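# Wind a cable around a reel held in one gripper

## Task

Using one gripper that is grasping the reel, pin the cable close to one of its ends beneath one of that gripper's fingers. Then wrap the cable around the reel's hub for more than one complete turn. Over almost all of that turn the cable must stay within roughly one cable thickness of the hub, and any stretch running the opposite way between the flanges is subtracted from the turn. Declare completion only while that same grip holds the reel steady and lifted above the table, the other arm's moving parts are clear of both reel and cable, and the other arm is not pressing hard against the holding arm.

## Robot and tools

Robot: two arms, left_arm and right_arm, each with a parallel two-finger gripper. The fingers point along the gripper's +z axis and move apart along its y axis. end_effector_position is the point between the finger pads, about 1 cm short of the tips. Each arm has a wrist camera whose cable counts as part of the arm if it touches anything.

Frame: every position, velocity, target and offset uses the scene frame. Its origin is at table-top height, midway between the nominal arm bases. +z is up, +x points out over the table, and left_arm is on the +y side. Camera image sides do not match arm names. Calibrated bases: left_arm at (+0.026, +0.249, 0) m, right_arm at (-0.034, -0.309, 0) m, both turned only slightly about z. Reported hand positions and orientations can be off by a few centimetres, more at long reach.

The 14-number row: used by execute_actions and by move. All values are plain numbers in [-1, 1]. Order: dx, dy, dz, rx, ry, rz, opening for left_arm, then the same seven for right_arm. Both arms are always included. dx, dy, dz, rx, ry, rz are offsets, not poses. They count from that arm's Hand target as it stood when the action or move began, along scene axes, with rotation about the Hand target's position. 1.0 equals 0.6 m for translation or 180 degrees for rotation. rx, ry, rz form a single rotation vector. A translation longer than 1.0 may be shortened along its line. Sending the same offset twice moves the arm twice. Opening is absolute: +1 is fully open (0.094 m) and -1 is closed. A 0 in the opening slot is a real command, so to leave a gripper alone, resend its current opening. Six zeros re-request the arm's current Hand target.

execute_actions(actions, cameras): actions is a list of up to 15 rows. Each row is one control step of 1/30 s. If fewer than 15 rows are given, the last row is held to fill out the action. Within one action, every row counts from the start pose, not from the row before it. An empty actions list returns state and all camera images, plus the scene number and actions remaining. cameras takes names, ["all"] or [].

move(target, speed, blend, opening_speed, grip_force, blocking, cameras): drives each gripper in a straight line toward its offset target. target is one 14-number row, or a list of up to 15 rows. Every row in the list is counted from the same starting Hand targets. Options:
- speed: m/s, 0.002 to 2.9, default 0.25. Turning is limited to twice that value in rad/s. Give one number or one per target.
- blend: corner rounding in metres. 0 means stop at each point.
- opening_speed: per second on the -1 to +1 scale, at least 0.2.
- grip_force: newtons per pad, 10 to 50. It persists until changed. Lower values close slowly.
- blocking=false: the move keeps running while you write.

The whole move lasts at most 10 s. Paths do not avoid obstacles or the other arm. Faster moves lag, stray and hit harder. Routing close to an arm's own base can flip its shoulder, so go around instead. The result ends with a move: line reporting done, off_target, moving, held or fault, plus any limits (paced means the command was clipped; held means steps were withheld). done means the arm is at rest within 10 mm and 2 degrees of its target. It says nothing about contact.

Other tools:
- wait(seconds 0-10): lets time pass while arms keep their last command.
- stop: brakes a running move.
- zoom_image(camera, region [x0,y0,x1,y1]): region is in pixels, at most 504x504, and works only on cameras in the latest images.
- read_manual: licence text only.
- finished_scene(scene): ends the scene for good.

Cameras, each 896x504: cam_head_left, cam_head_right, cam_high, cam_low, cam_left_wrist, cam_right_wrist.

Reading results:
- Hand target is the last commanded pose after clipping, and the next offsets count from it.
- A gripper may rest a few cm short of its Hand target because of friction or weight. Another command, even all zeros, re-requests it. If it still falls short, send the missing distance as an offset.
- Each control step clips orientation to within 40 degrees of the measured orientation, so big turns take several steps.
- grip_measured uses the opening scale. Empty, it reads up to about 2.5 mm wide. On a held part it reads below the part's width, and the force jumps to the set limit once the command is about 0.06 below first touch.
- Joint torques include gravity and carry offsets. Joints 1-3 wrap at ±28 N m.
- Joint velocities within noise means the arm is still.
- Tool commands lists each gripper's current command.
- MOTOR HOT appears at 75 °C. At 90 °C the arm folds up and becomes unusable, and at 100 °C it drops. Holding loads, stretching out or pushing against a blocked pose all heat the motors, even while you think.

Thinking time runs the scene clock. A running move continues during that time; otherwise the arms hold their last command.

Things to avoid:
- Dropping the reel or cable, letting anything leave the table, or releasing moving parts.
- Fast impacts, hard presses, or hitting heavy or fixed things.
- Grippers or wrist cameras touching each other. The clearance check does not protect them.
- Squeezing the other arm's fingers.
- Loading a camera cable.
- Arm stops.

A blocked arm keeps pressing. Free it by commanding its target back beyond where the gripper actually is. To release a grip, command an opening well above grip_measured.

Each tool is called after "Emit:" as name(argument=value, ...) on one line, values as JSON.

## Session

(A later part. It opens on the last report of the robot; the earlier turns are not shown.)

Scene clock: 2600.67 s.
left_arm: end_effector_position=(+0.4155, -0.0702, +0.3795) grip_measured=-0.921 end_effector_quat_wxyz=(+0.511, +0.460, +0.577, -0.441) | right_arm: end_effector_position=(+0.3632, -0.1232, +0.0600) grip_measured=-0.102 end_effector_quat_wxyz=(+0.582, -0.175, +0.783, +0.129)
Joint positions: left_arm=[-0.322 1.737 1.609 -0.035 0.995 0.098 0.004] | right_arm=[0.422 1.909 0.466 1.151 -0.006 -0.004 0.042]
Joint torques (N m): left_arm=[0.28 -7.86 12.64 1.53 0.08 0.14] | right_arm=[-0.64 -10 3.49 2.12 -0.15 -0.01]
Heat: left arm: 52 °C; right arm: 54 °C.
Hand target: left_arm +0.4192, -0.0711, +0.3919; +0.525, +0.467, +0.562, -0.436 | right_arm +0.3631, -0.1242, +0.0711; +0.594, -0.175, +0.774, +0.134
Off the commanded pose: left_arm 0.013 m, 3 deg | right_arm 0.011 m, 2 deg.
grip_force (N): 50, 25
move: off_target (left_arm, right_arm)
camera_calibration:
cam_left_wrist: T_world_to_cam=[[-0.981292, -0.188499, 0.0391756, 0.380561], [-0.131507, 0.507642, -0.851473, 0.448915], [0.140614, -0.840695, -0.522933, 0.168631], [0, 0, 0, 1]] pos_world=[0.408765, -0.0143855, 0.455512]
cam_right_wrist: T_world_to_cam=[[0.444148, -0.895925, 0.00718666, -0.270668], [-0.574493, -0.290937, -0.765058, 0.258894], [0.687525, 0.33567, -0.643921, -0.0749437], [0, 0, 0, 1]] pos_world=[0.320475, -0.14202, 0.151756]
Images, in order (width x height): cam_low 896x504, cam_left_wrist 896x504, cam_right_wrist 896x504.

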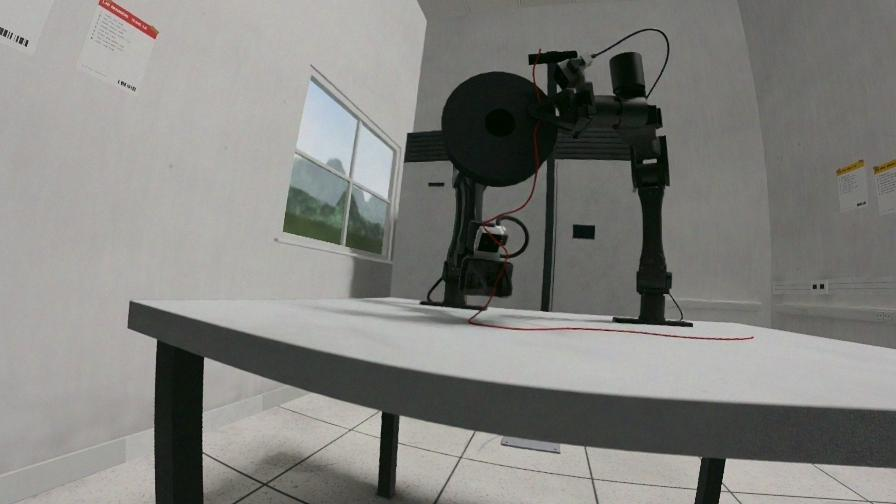

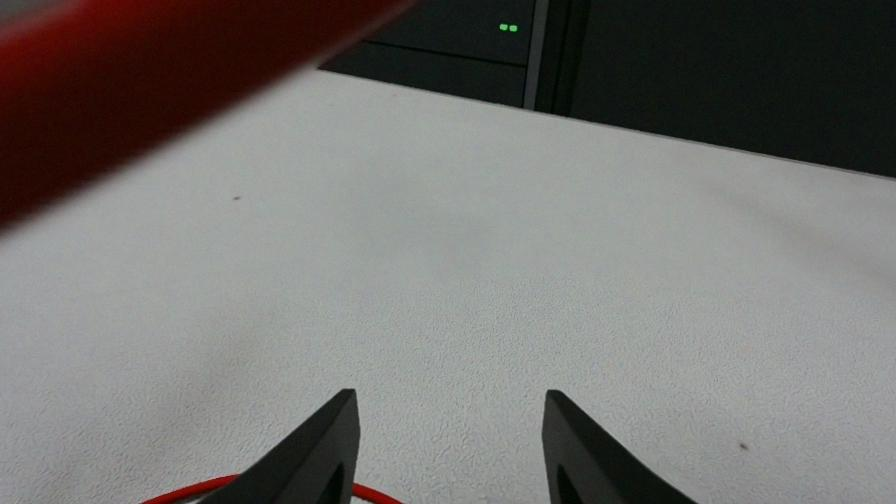

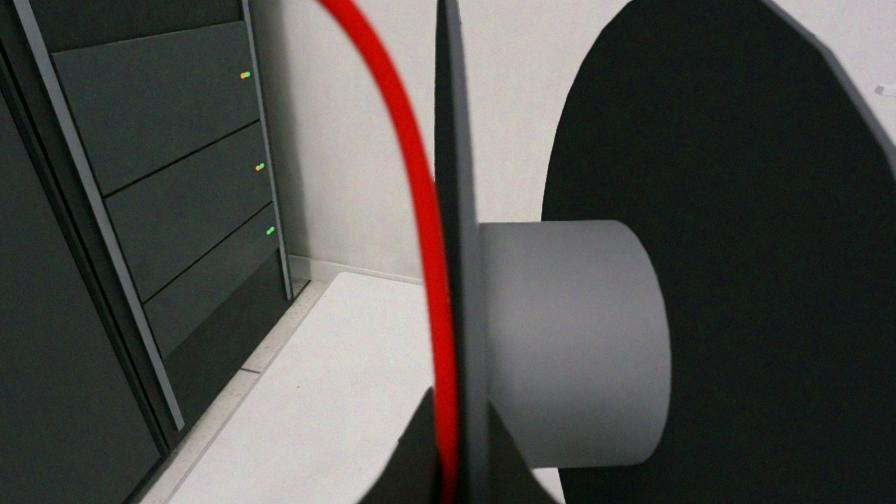

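Emit:
move(target=[0,0,0,0,0,0,-1, -0.14,-0.065,0.06,0,0,0,0.6], speed=0.12, cameras=["cam_left_wrist","cam_right_wrist","cam_low","cam_head_right","cam_high"])

Scene clock: 2608.73 s.
left_arm: end_effector_position=(+0.4155, -0.0702, +0.3795) grip_measured=-0.921 end_effector_quat_wxyz=(+0.511, +0.460, +0.577, -0.441) | right_arm: end_effector_position=(+0.2813, -0.1628, +0.1054) grip_measured=+0.598 end_effector_quat_wxyz=(+0.592, -0.172, +0.776, +0.131)
Joint positions: left_arm=[-0.322 1.737 1.609 -0.035 0.995 0.098 0.004] | right_arm=[0.415 1.325 0.15 0.907 -0.011 -0.004 0.075]
Joint torques (N m): left_arm=[0.17 -7.97 12.74 1.5 0.12 0.11] | right_arm=[-0.46 -4.9 4.88 1.93 -0.15 -0.02]
Heat: left arm: 52 °C; right arm: 55 °C.
Hand target: left_arm +0.4192, -0.0711, +0.3919; +0.525, +0.467, +0.562, -0.436 | right_arm +0.2792, -0.1632, +0.1071; +0.594, -0.175, +0.774, +0.134
Off the commanded pose: left_arm 0.013 m, 3 deg | right_arm 0.003 m, 1 deg.
grip_force (N): 50, 25
move: off_target (left_arm)
camera_calibration:
cam_left_wrist: T_world_to_cam=[[-0.981292, -0.188499, 0.0391756, 0.380561], [-0.131507, 0.507642, -0.851473, 0.448915], [0.140614, -0.840695, -0.522933, 0.168631], [0, 0, 0, 1]] pos_world=[0.408765, -0.0143855, 0.455512]
cam_right_wrist: T_world_to_cam=[[0.441872, -0.897051, 0.00689897, -0.26961], [-0.558343, -0.281034, -0.780559, 0.233707], [0.702141, 0.341056, -0.625044, 0.0186913], [0, 0, 0, 1]] pos_world=[0.236498, -0.182549, 0.195965]
Images, in order (width x height): cam_head_right 896x504, cam_high 896x504, cam_low 896x504, cam_left_wrist 896x504, cam_right_wrist 896x504.

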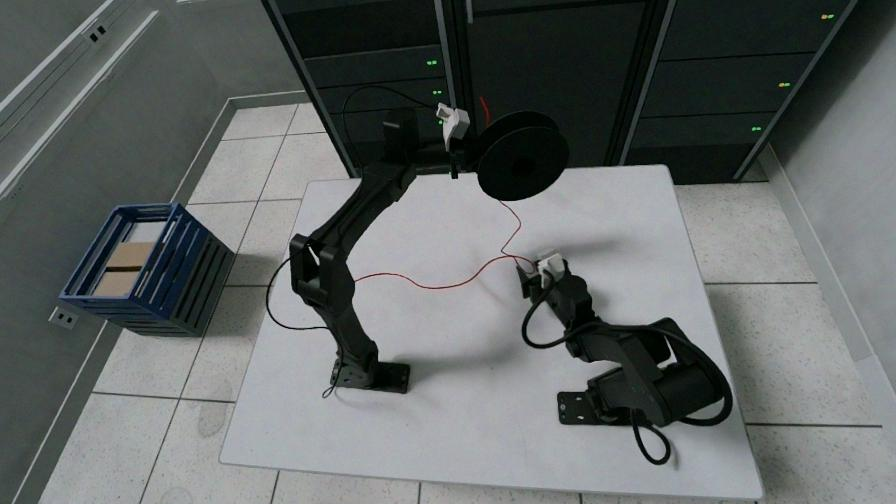

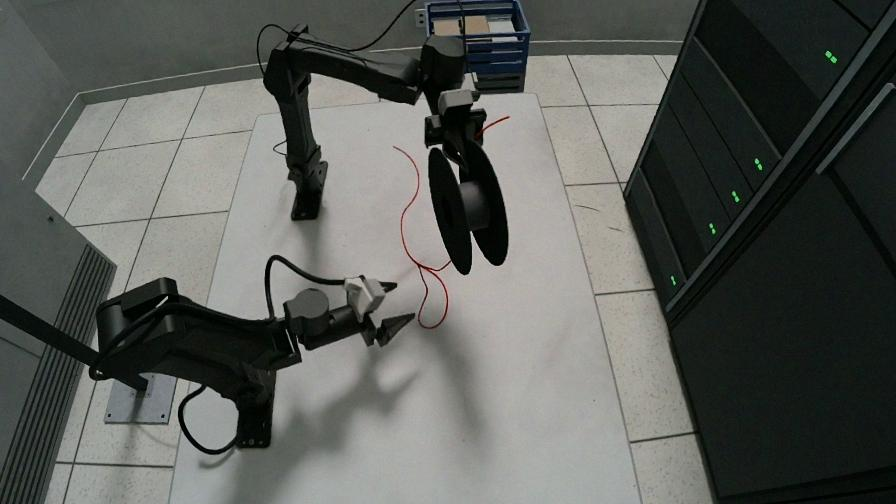

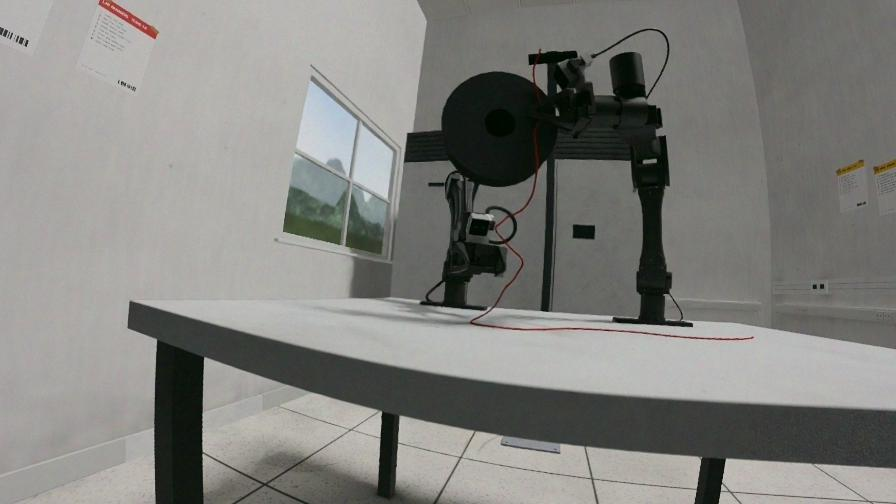

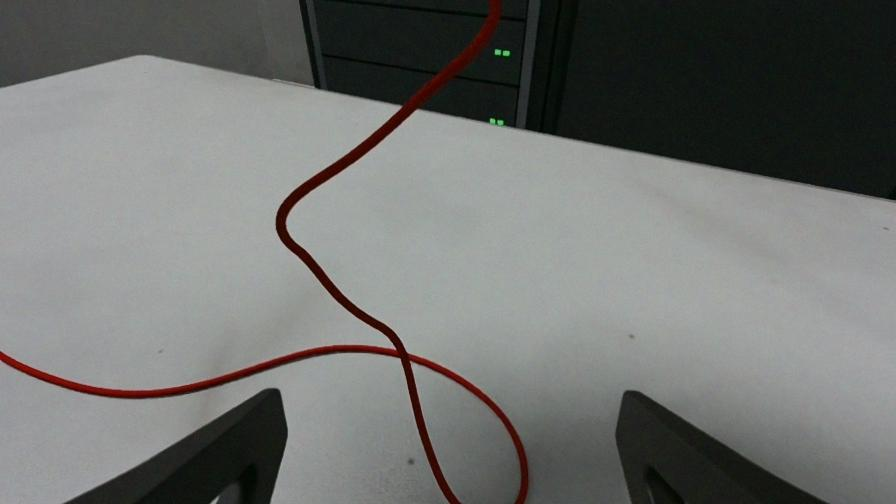

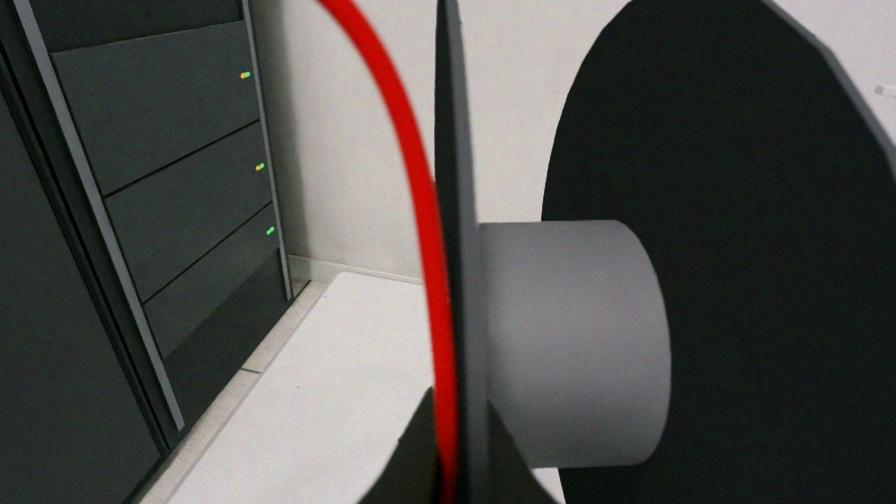

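Emit:
move(target=[[0,0,0,0,0,0,-1, -0.0137,0.0287,-0.0535,0,0,0,0.5],[0,0,0,0,0,0,-1, 0.0713,0.068,-0.061,0,0,0,0.5]], speed=0.12, blend=[0.01,0], cameras=["cam_left_wrist","cam_right_wrist","cam_low"])

Scene clock: 2651.30 s.
left_arm: end_effector_position=(+0.4155, -0.0702, +0.3795) grip_measured=-0.921 end_effector_quat_wxyz=(+0.511, +0.460, +0.577, -0.441) | right_arm: end_effector_position=(+0.3168, -0.1237, +0.0671) grip_measured=+0.502 end_effector_quat_wxyz=(+0.588, -0.180, +0.778, +0.130)
Joint positions: left_arm=[-0.322 1.737 1.609 -0.035 0.995 0.098 0.004] | right_arm=[0.501 1.794 0.295 1.22 0.063 0.008 0.071]
Joint torques (N m): left_arm=[0.35 -7.91 12.71 1.46 0.07 0.14] | right_arm=[-0.46 -5.26 5.01 2.12 -0.04 0.08]
Heat: left arm: 52 °C; right arm: 57 °C.
Hand target: left_arm +0.4192, -0.0711, +0.3919; +0.525, +0.467, +0.562, -0.436 | right_arm +0.3219, -0.1225, +0.0706; +0.594, -0.175, +0.774, +0.134
Off the commanded pose: left_arm 0.013 m, 3 deg | right_arm 0.006 m, 1 deg.
grip_force (N): 50, 25
move: off_target (left_arm)
camera_calibration:
cam_left_wrist: T_world_to_cam=[[-0.981292, -0.188499, 0.0391756, 0.380561], [-0.131507, 0.507642, -0.851473, 0.448915], [0.140614, -0.840695, -0.522933, 0.168631], [0, 0, 0, 1]] pos_world=[0.408765, -0.0143855, 0.455512]
cam_right_wrist: T_world_to_cam=[[0.452666, -0.891551, 0.0151926, -0.253263], [-0.559438, -0.297228, -0.773747, 0.232567], [0.694351, 0.341749, -0.633312, -0.0404278], [0, 0, 0, 1]] pos_world=[0.272821, -0.142855, 0.158192]
Images, in order (width x height): cam_low 896x504, cam_left_wrist 896x504, cam_right_wrist 896x504.

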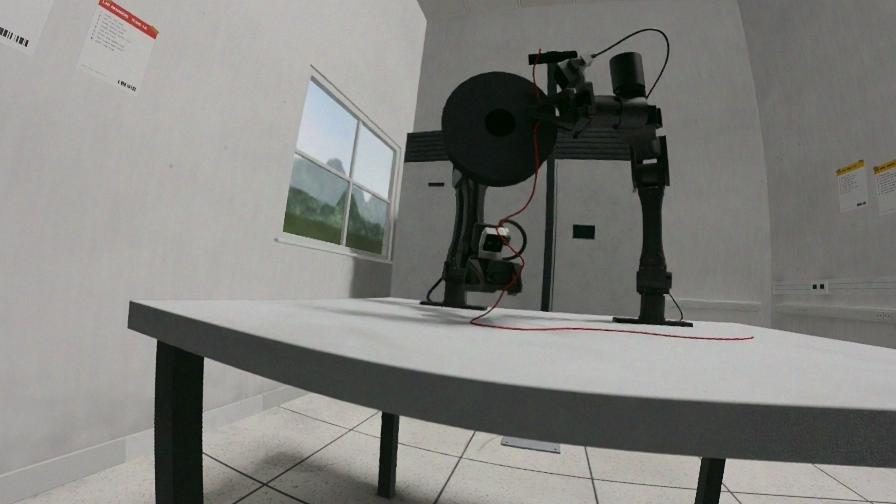

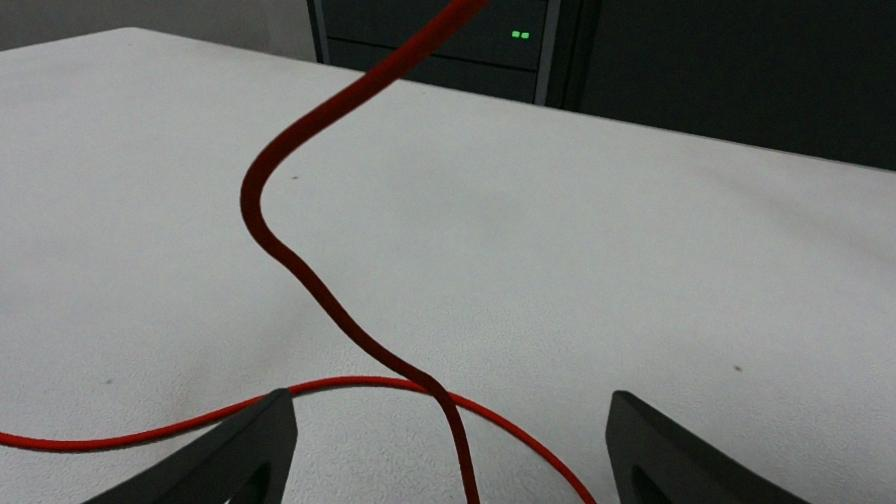

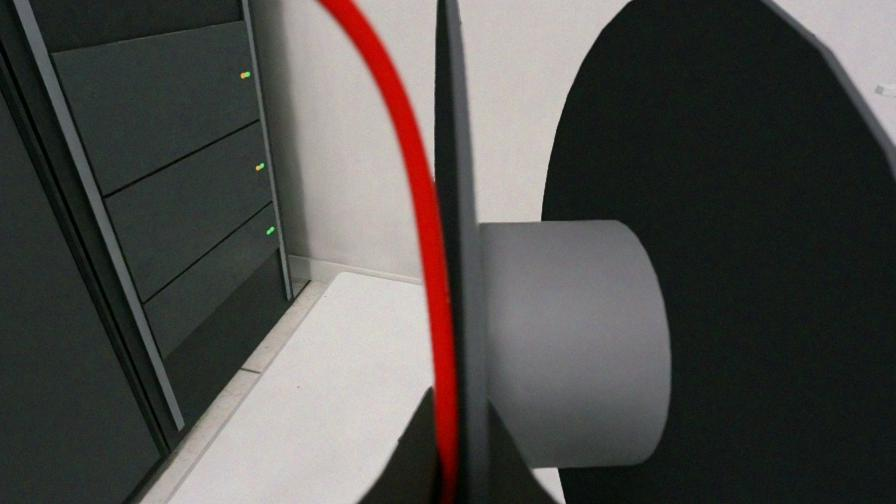

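Emit:
move(target=[[0,0,0,0,0,0,-1, 0.0265,0.0122,-0.008,0,0,0,0.4],[0,0,0,0,0,0,-1, 0.0265,0.0122,-0.008,0,0,0,-1]], speed=0.1, cameras=["cam_left_wrist","cam_right_wrist","cam_low"])

Scene clock: 2664.10 s.
left_arm: end_effector_position=(+0.4155, -0.0702, +0.3795) grip_measured=-0.921 end_effector_quat_wxyz=(+0.511, +0.460, +0.577, -0.441) | right_arm: end_effector_position=(+0.3320, -0.1175, +0.0620) grip_measured=-0.929 end_effector_quat_wxyz=(+0.588, -0.179, +0.779, +0.129)
Joint positions: left_arm=[-0.322 1.737 1.609 -0.035 0.995 0.098 0.004] | right_arm=[0.496 1.861 0.359 1.221 0.063 0.008 0.003]
Joint torques (N m): left_arm=[0.36 -7.88 12.81 1.47 0.13 0.11] | right_arm=[-0.47 -5.79 5.29 2.09 -0.09 0.07]
Heat: left arm: 52 °C; right arm: 57 °C.
Hand target: left_arm +0.4192, -0.0711, +0.3919; +0.525, +0.467, +0.562, -0.436 | right_arm +0.3378, -0.1150, +0.0657; +0.594, -0.175, +0.774, +0.134
Off the commanded pose: left_arm 0.013 m, 3 deg | right_arm 0.007 m, 1 deg.
grip_force (N): 50, 25
move: off_target (left_arm)
camera_calibration:
cam_left_wrist: T_world_to_cam=[[-0.981292, -0.188499, 0.0391756, 0.380561], [-0.131507, 0.507642, -0.851473, 0.448915], [0.140614, -0.840695, -0.522933, 0.168631], [0, 0, 0, 1]] pos_world=[0.408765, -0.0143855, 0.455512]
cam_right_wrist: T_world_to_cam=[[0.44832, -0.893744, 0.0152065, -0.253302], [-0.561886, -0.295003, -0.772824, 0.239936], [0.695193, 0.337929, -0.634438, -0.0570308], [0, 0, 0, 1]] pos_world=[0.288025, -0.136333, 0.153098]
Images, in order (width x height): cam_low 896x504, cam_left_wrist 896x504, cam_right_wrist 896x504.

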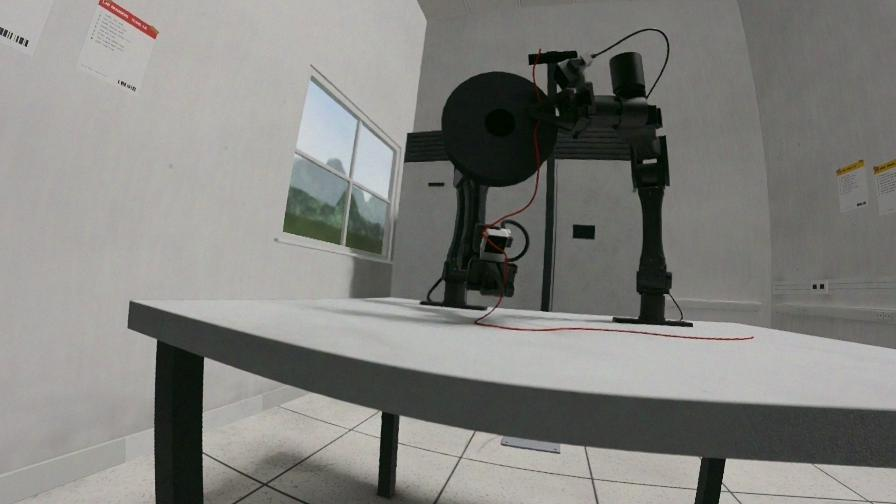

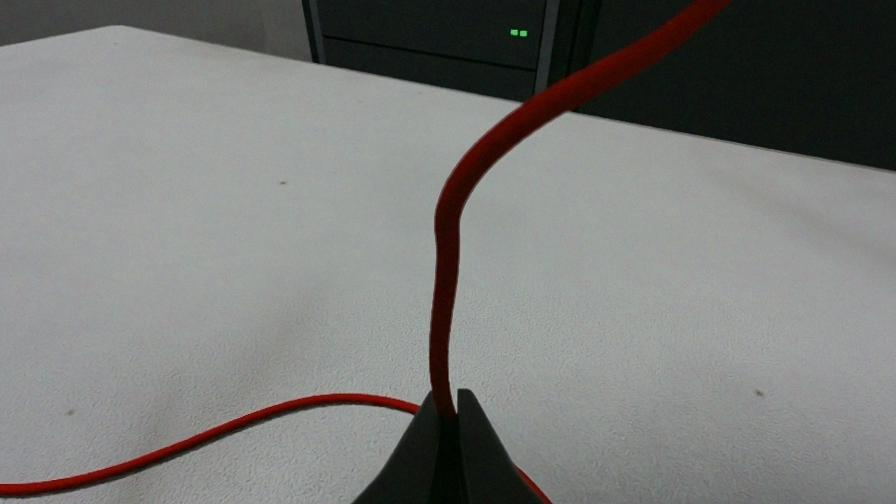

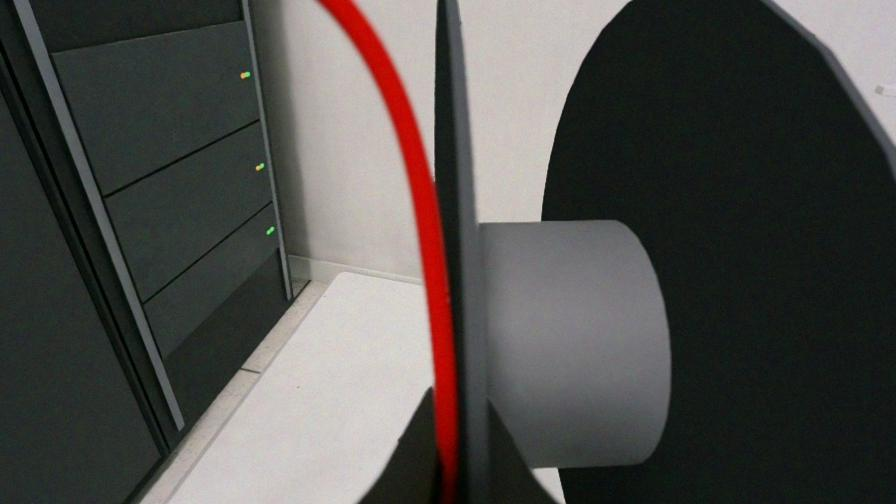

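Emit:
move(target=[[0,0,0,0,0,0,-1, 0.1177,-0.0283,0.1638,0.0176,-0.0529,-0.0802,-1],[0,0,0,0,0,0,-1, 0.1505,-0.1917,0.2138,-0.139,-0.1017,-0.0476,-1],[0,0,0,0,0,0,-1, 0.167,-0.2733,0.3805,-0.2959,-0.1504,-0.015,-1]], speed=0.12, blend=[0.03,0.03,0], cameras=["all"])

Scene clock: 2731.23 s.
left_arm: end_effector_position=(+0.4155, -0.0702, +0.3795) grip_measured=-0.921 end_effector_quat_wxyz=(+0.511, +0.460, +0.577, -0.441) | right_arm: end_effector_position=(+0.4383, -0.2798, +0.2663) grip_measured=-0.931 end_effector_quat_wxyz=(+0.594, -0.435, +0.619, -0.274)
Joint positions: left_arm=[-0.322 1.737 1.609 -0.035 0.995 0.098 0.004] | right_arm=[-0.025 1.446 0.892 0.407 -0.193 -1.073 0.003]
Joint torques (N m): left_arm=[0.35 -7.94 12.82 1.42 0.15 0.11] | right_arm=[-0.38 -8.77 9.74 1.95 -0.16 0.07]
Heat: left arm: 52 °C; right arm: 58 °C.
Hand target: left_arm +0.4192, -0.0711, +0.3919; +0.525, +0.467, +0.562, -0.436 | right_arm +0.4380, -0.2791, +0.2940; +0.614, -0.428, +0.600, -0.280
Off the commanded pose: left_arm 0.013 m, 3 deg | right_arm 0.028 m, 3 deg.
grip_force (N): 50, 25
move: off_target (left_arm, right_arm)
camera_calibration:
cam_left_wrist: T_world_to_cam=[[-0.981292, -0.188499, 0.0391756, 0.380561], [-0.131507, 0.507642, -0.851473, 0.448915], [0.140614, -0.840695, -0.522933, 0.168631], [0, 0, 0, 1]] pos_world=[0.408765, -0.0143855, 0.455512]
cam_right_wrist: T_world_to_cam=[[0.230291, -0.458179, 0.858509, -0.45636], [-0.304206, -0.871902, -0.383726, 0.0316938], [0.924351, -0.172795, -0.340172, -0.26815], [0, 0, 0, 1]] pos_world=[0.362601, -0.227796, 0.312734]

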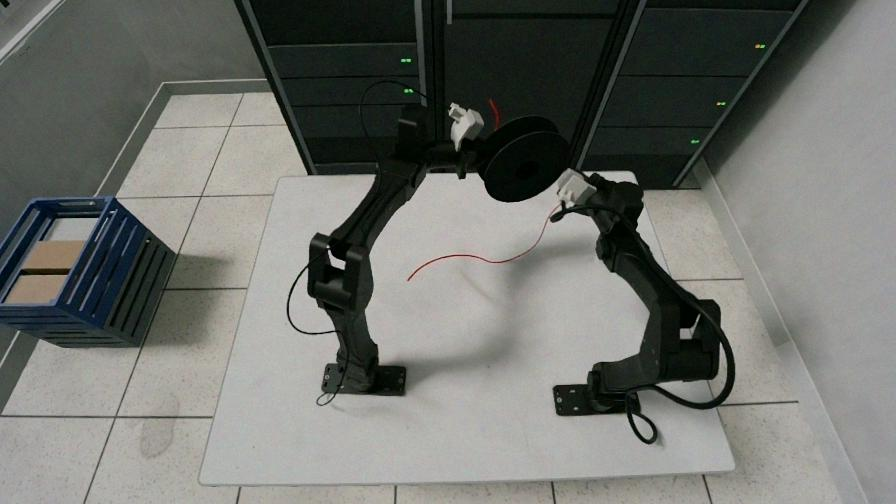

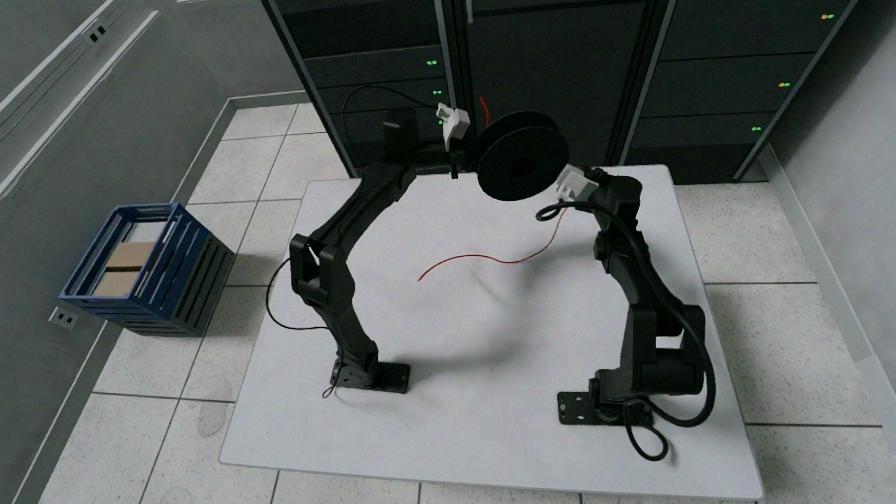

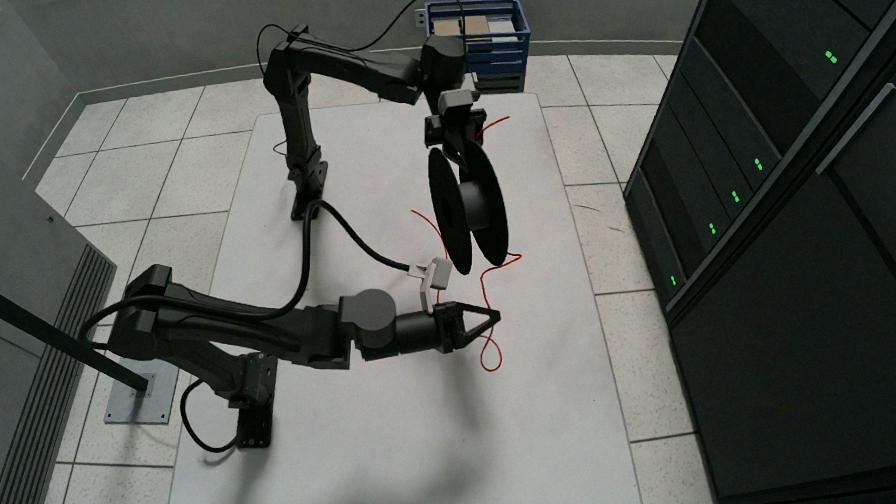

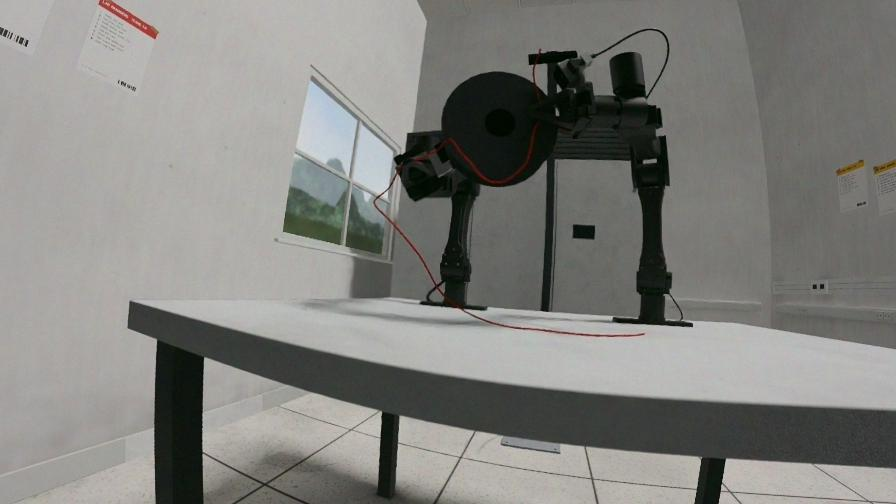

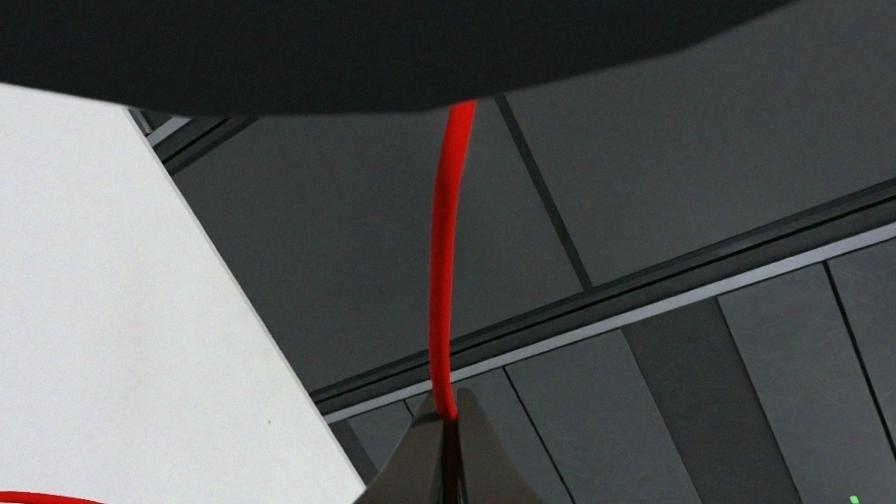

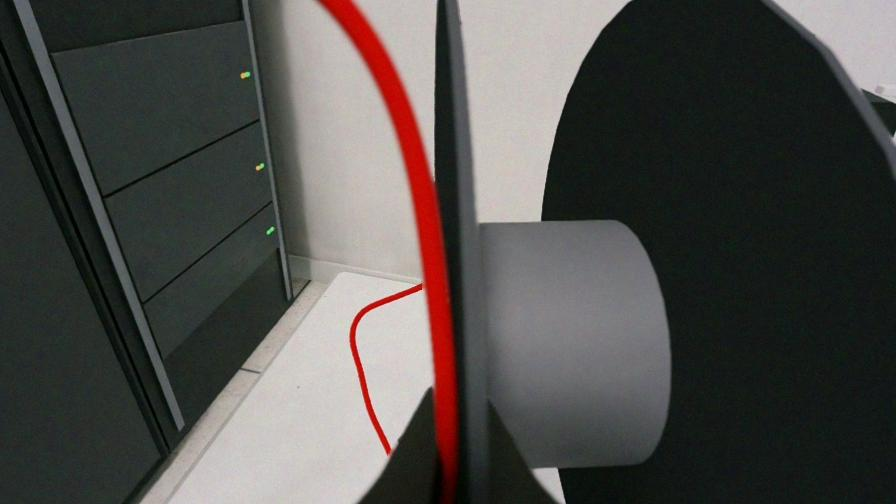

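Emit:
move(target=[[0,0,0,0,0,0,-1, -0.0133,0.0818,-0.1733,0.163,0.0317,-0.0145,-1],[0,0,0,0,0,0,-1, -0.0633,0.2485,-0.2733,0.326,0.0633,-0.029,-1],[0,0,0,0,0,0,-1, -0.1767,0.2875,-0.315,0.326,0.0633,-0.029,-1]], speed=0.12, blend=[0.03,0.03,0], cameras=["cam_left_wrist","cam_right_wrist","cam_low","cam_head_right","cam_high"])

Scene clock: 2771.57 s.
left_arm: end_effector_position=(+0.4155, -0.0702, +0.3795) grip_measured=-0.921 end_effector_quat_wxyz=(+0.511, +0.460, +0.577, -0.441) | right_arm: end_effector_position=(+0.3283, -0.1100, +0.0771) grip_measured=-0.931 end_effector_quat_wxyz=(+0.624, -0.104, +0.774, +0.032)
Joint positions: left_arm=[-0.322 1.737 1.609 -0.035 0.995 0.098 0.004] | right_arm=[0.706 1.866 0.408 1.202 0.518 0.045 0.003]
Joint torques (N m): left_arm=[0.29 -7.99 12.96 1.43 0.13 0.13] | right_arm=[0.27 -5.94 3.41 3.72 0.1 0.15]
Heat: left arm: 53 °C; right arm: 57 °C.
Hand target: left_arm +0.4192, -0.0711, +0.3919; +0.525, +0.467, +0.562, -0.436 | right_arm +0.3319, -0.1065, +0.1051; +0.672, -0.071, +0.734, +0.065
Off the commanded pose: left_arm 0.013 m, 3 deg | right_arm 0.028 m, 9 deg.
grip_force (N): 50, 25
move: off_target (left_arm, right_arm)
camera_calibration:
cam_left_wrist: T_world_to_cam=[[-0.981292, -0.188499, 0.0391756, 0.380561], [-0.131507, 0.507642, -0.851473, 0.448915], [0.140614, -0.840695, -0.522933, 0.168631], [0, 0, 0, 1]] pos_world=[0.408765, -0.0143855, 0.455512]
cam_right_wrist: T_world_to_cam=[[0.221614, -0.971153, 0.088035, -0.184938], [-0.559625, -0.200596, -0.804102, 0.263856], [0.798566, 0.128933, -0.587936, -0.107822], [0, 0, 0, 1]] pos_world=[0.274748, -0.112772, 0.165056]
Images, in order (width x height): cam_head_right 896x504, cam_high 896x504, cam_low 896x504, cam_left_wrist 896x504, cam_right_wrist 896x504.

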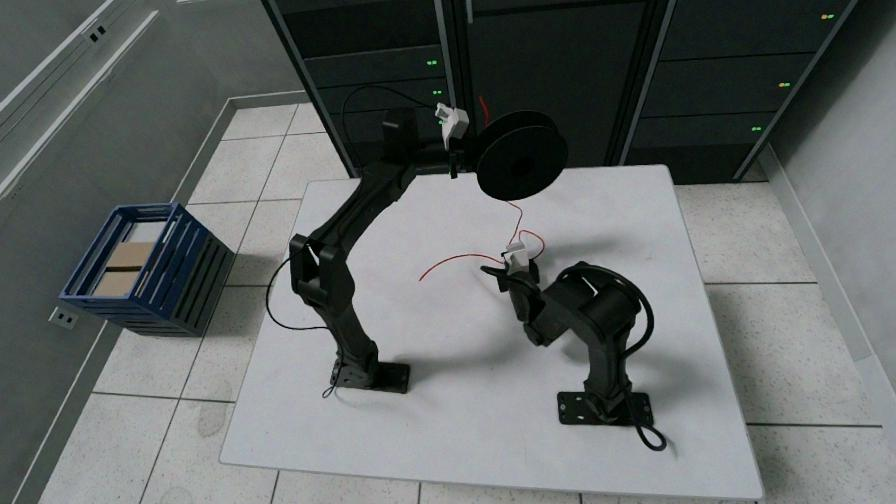

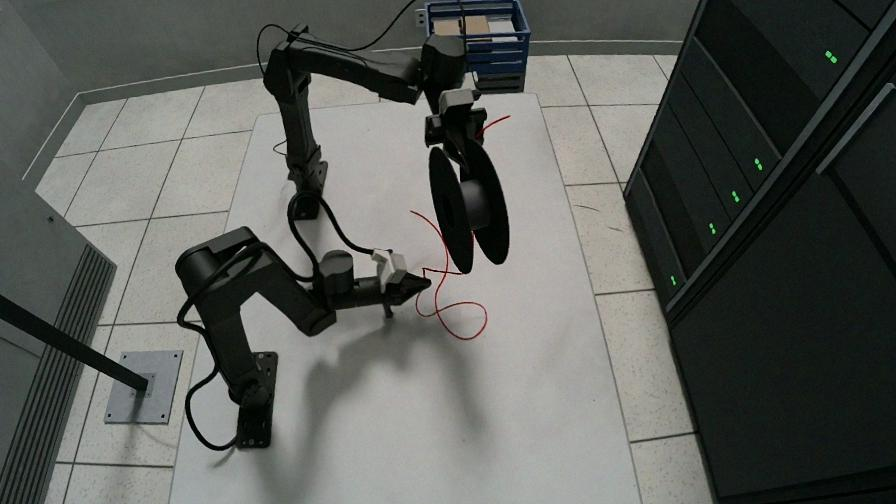

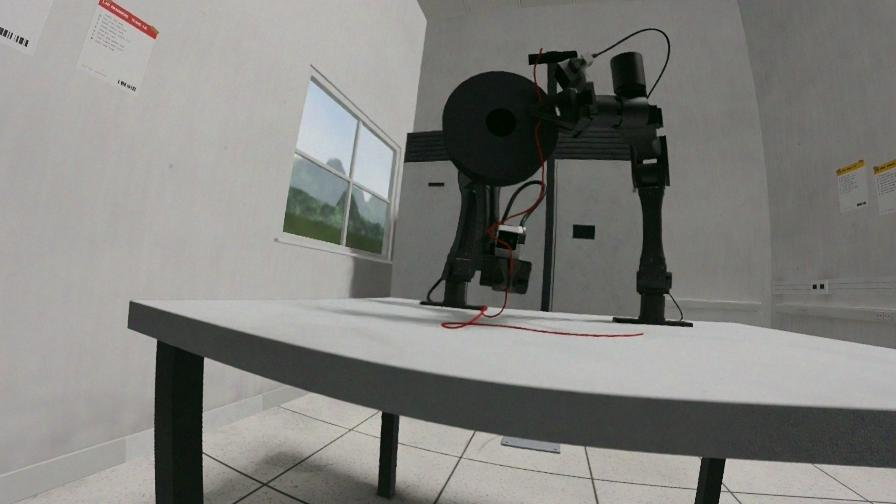

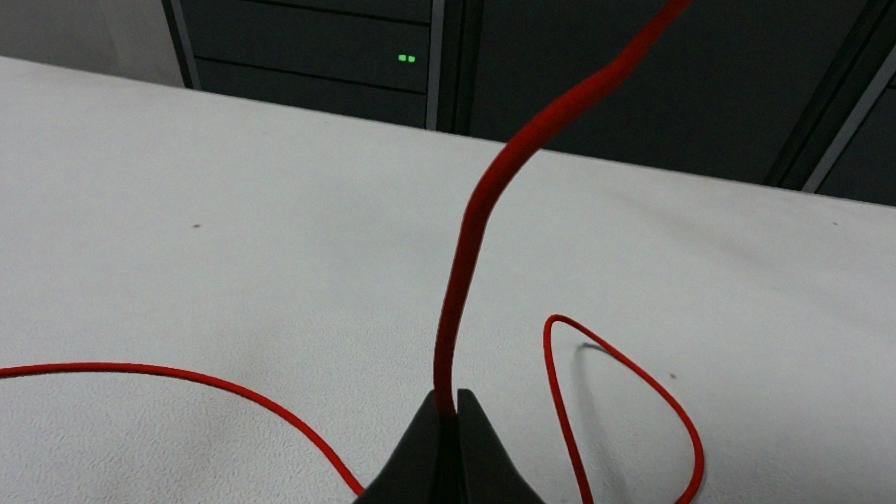

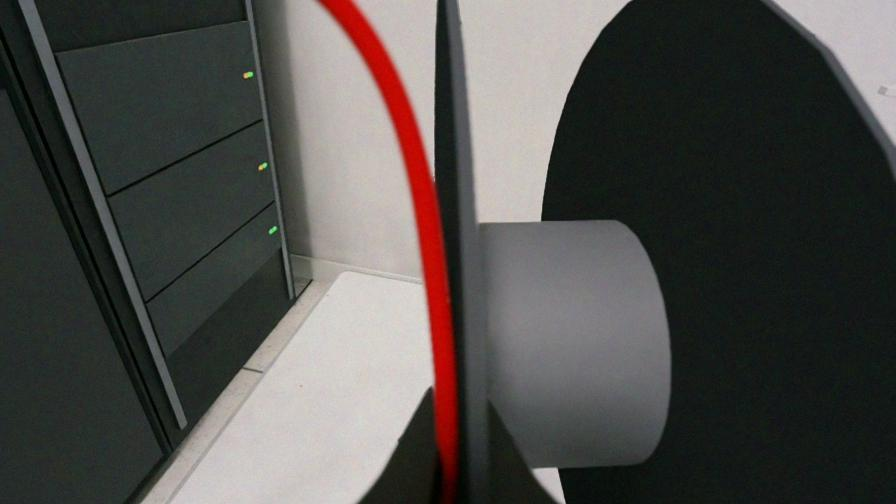

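Emit:
move(target=[[0,0,0,0,0,0,-1, -0.0032,0.0162,0.2367,-0.2445,-0.0475,0.0217,-1],[0,0,0,0,0,0,-1, 0.0033,-0.0165,0.4033,-0.489,-0.095,0.0435,-1]], speed=0.12, blend=[0.03,0], cameras=["all"])

Scene clock: 2792.37 s.
left_arm: end_effector_position=(+0.4155, -0.0702, +0.3795) grip_measured=-0.921 end_effector_quat_wxyz=(+0.511, +0.460, +0.577, -0.441) | right_arm: end_effector_position=(+0.3353, -0.1145, +0.3211) grip_measured=-0.931 end_effector_quat_wxyz=(-0.498, +0.587, -0.473, +0.428)
Joint positions: left_arm=[-0.322 1.737 1.609 -0.035 0.995 0.098 0.004] | right_arm=[0.682 1.226 0.945 0.123 0.504 -1.527 0.003]
Joint torques (N m): left_arm=[0.18 -7.97 12.82 1.47 0.08 0.13] | right_arm=[-0.44 -6.52 10.07 1.91 -0.09 0.06]
Heat: left arm: 53 °C; right arm: 67 °C.
Hand target: left_arm +0.4192, -0.0711, +0.3919; +0.525, +0.467, +0.562, -0.436 | right_arm +0.3339, -0.1164, +0.3469; -0.521, +0.569, -0.469, +0.430
Off the commanded pose: left_arm 0.013 m, 3 deg | right_arm 0.026 m, 3 deg.
grip_force (N): 50, 25
move: off_target (left_arm, right_arm)
camera_calibration:
cam_left_wrist: T_world_to_cam=[[-0.981292, -0.188499, 0.0391756, 0.380561], [-0.131507, 0.507642, -0.851473, 0.448915], [0.140614, -0.840695, -0.522933, 0.168631], [0, 0, 0, 1]] pos_world=[0.408765, -0.0143855, 0.455512]
cam_right_wrist: T_world_to_cam=[[0.145167, 0.0713849, 0.986829, -0.355855], [-0.212339, -0.971906, 0.101541, -0.0325443], [0.966353, -0.224283, -0.12593, -0.214455], [0, 0, 0, 1]] pos_world=[0.251988, -0.054326, 0.327466]

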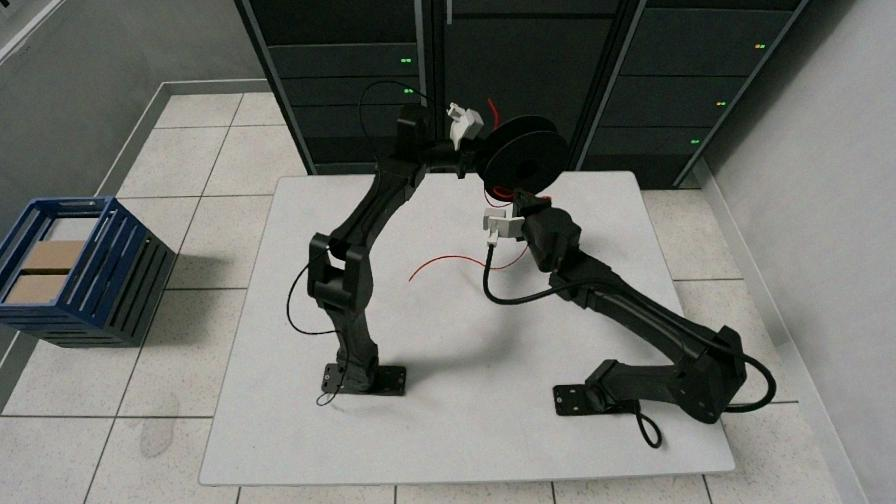

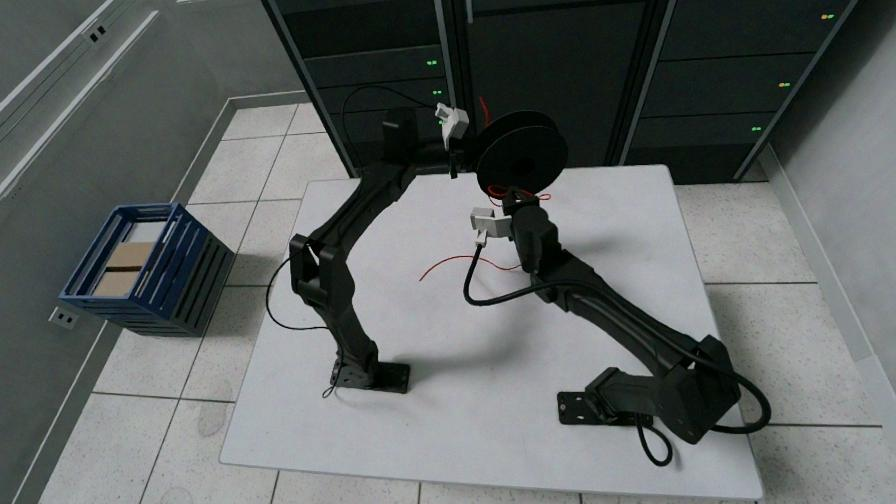

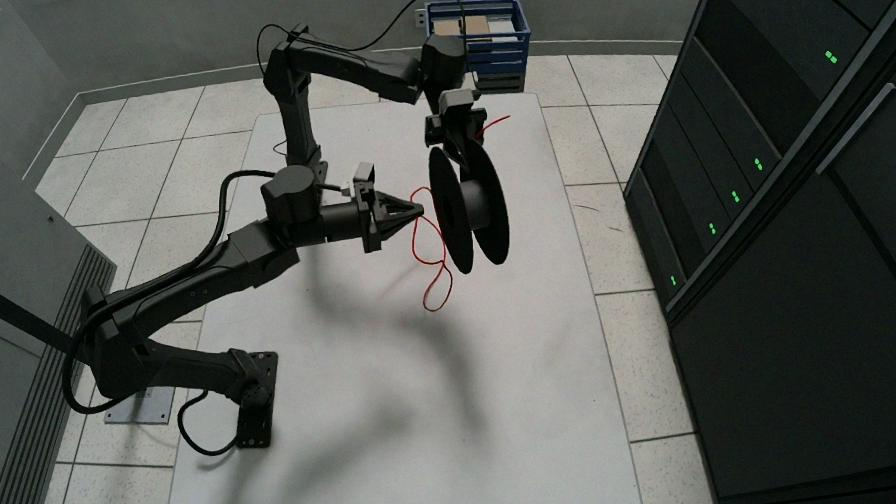

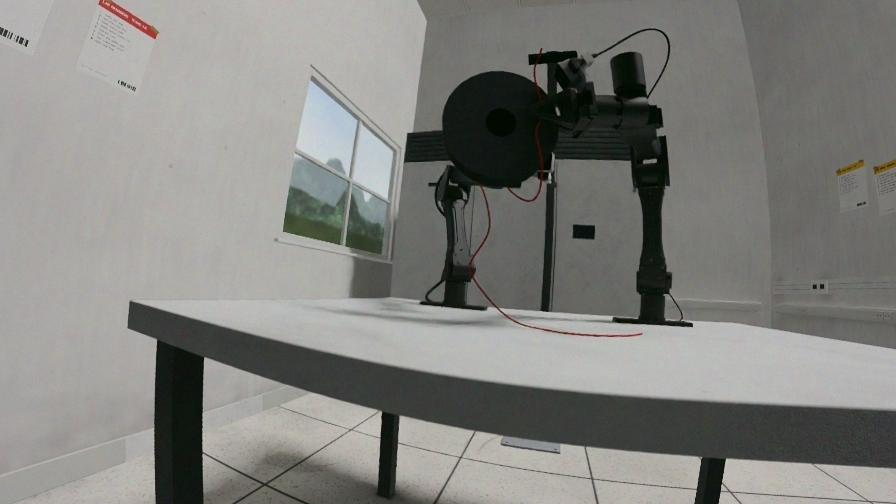

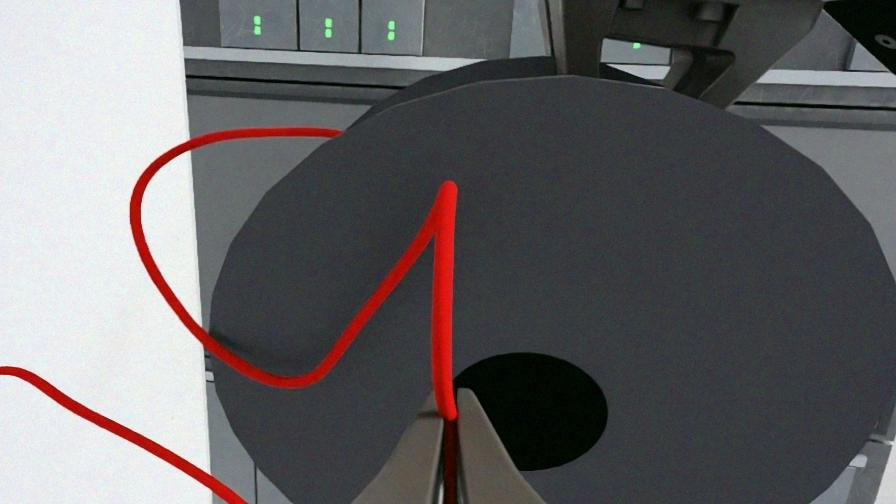

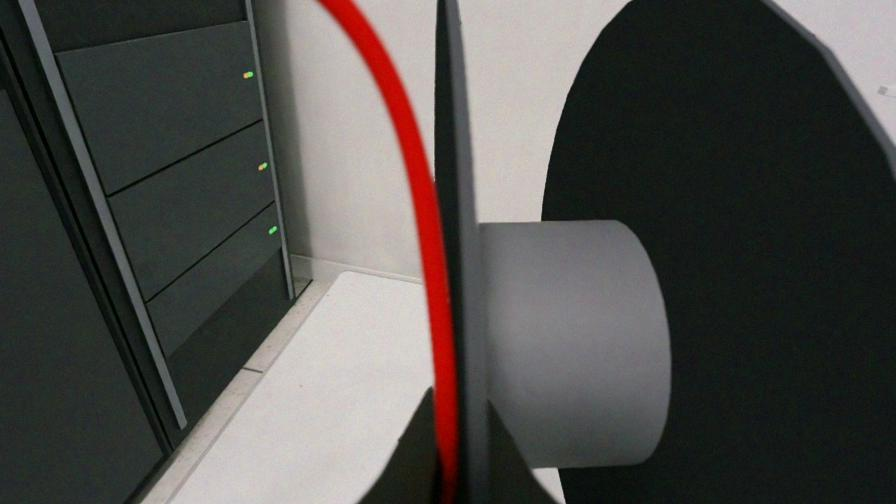

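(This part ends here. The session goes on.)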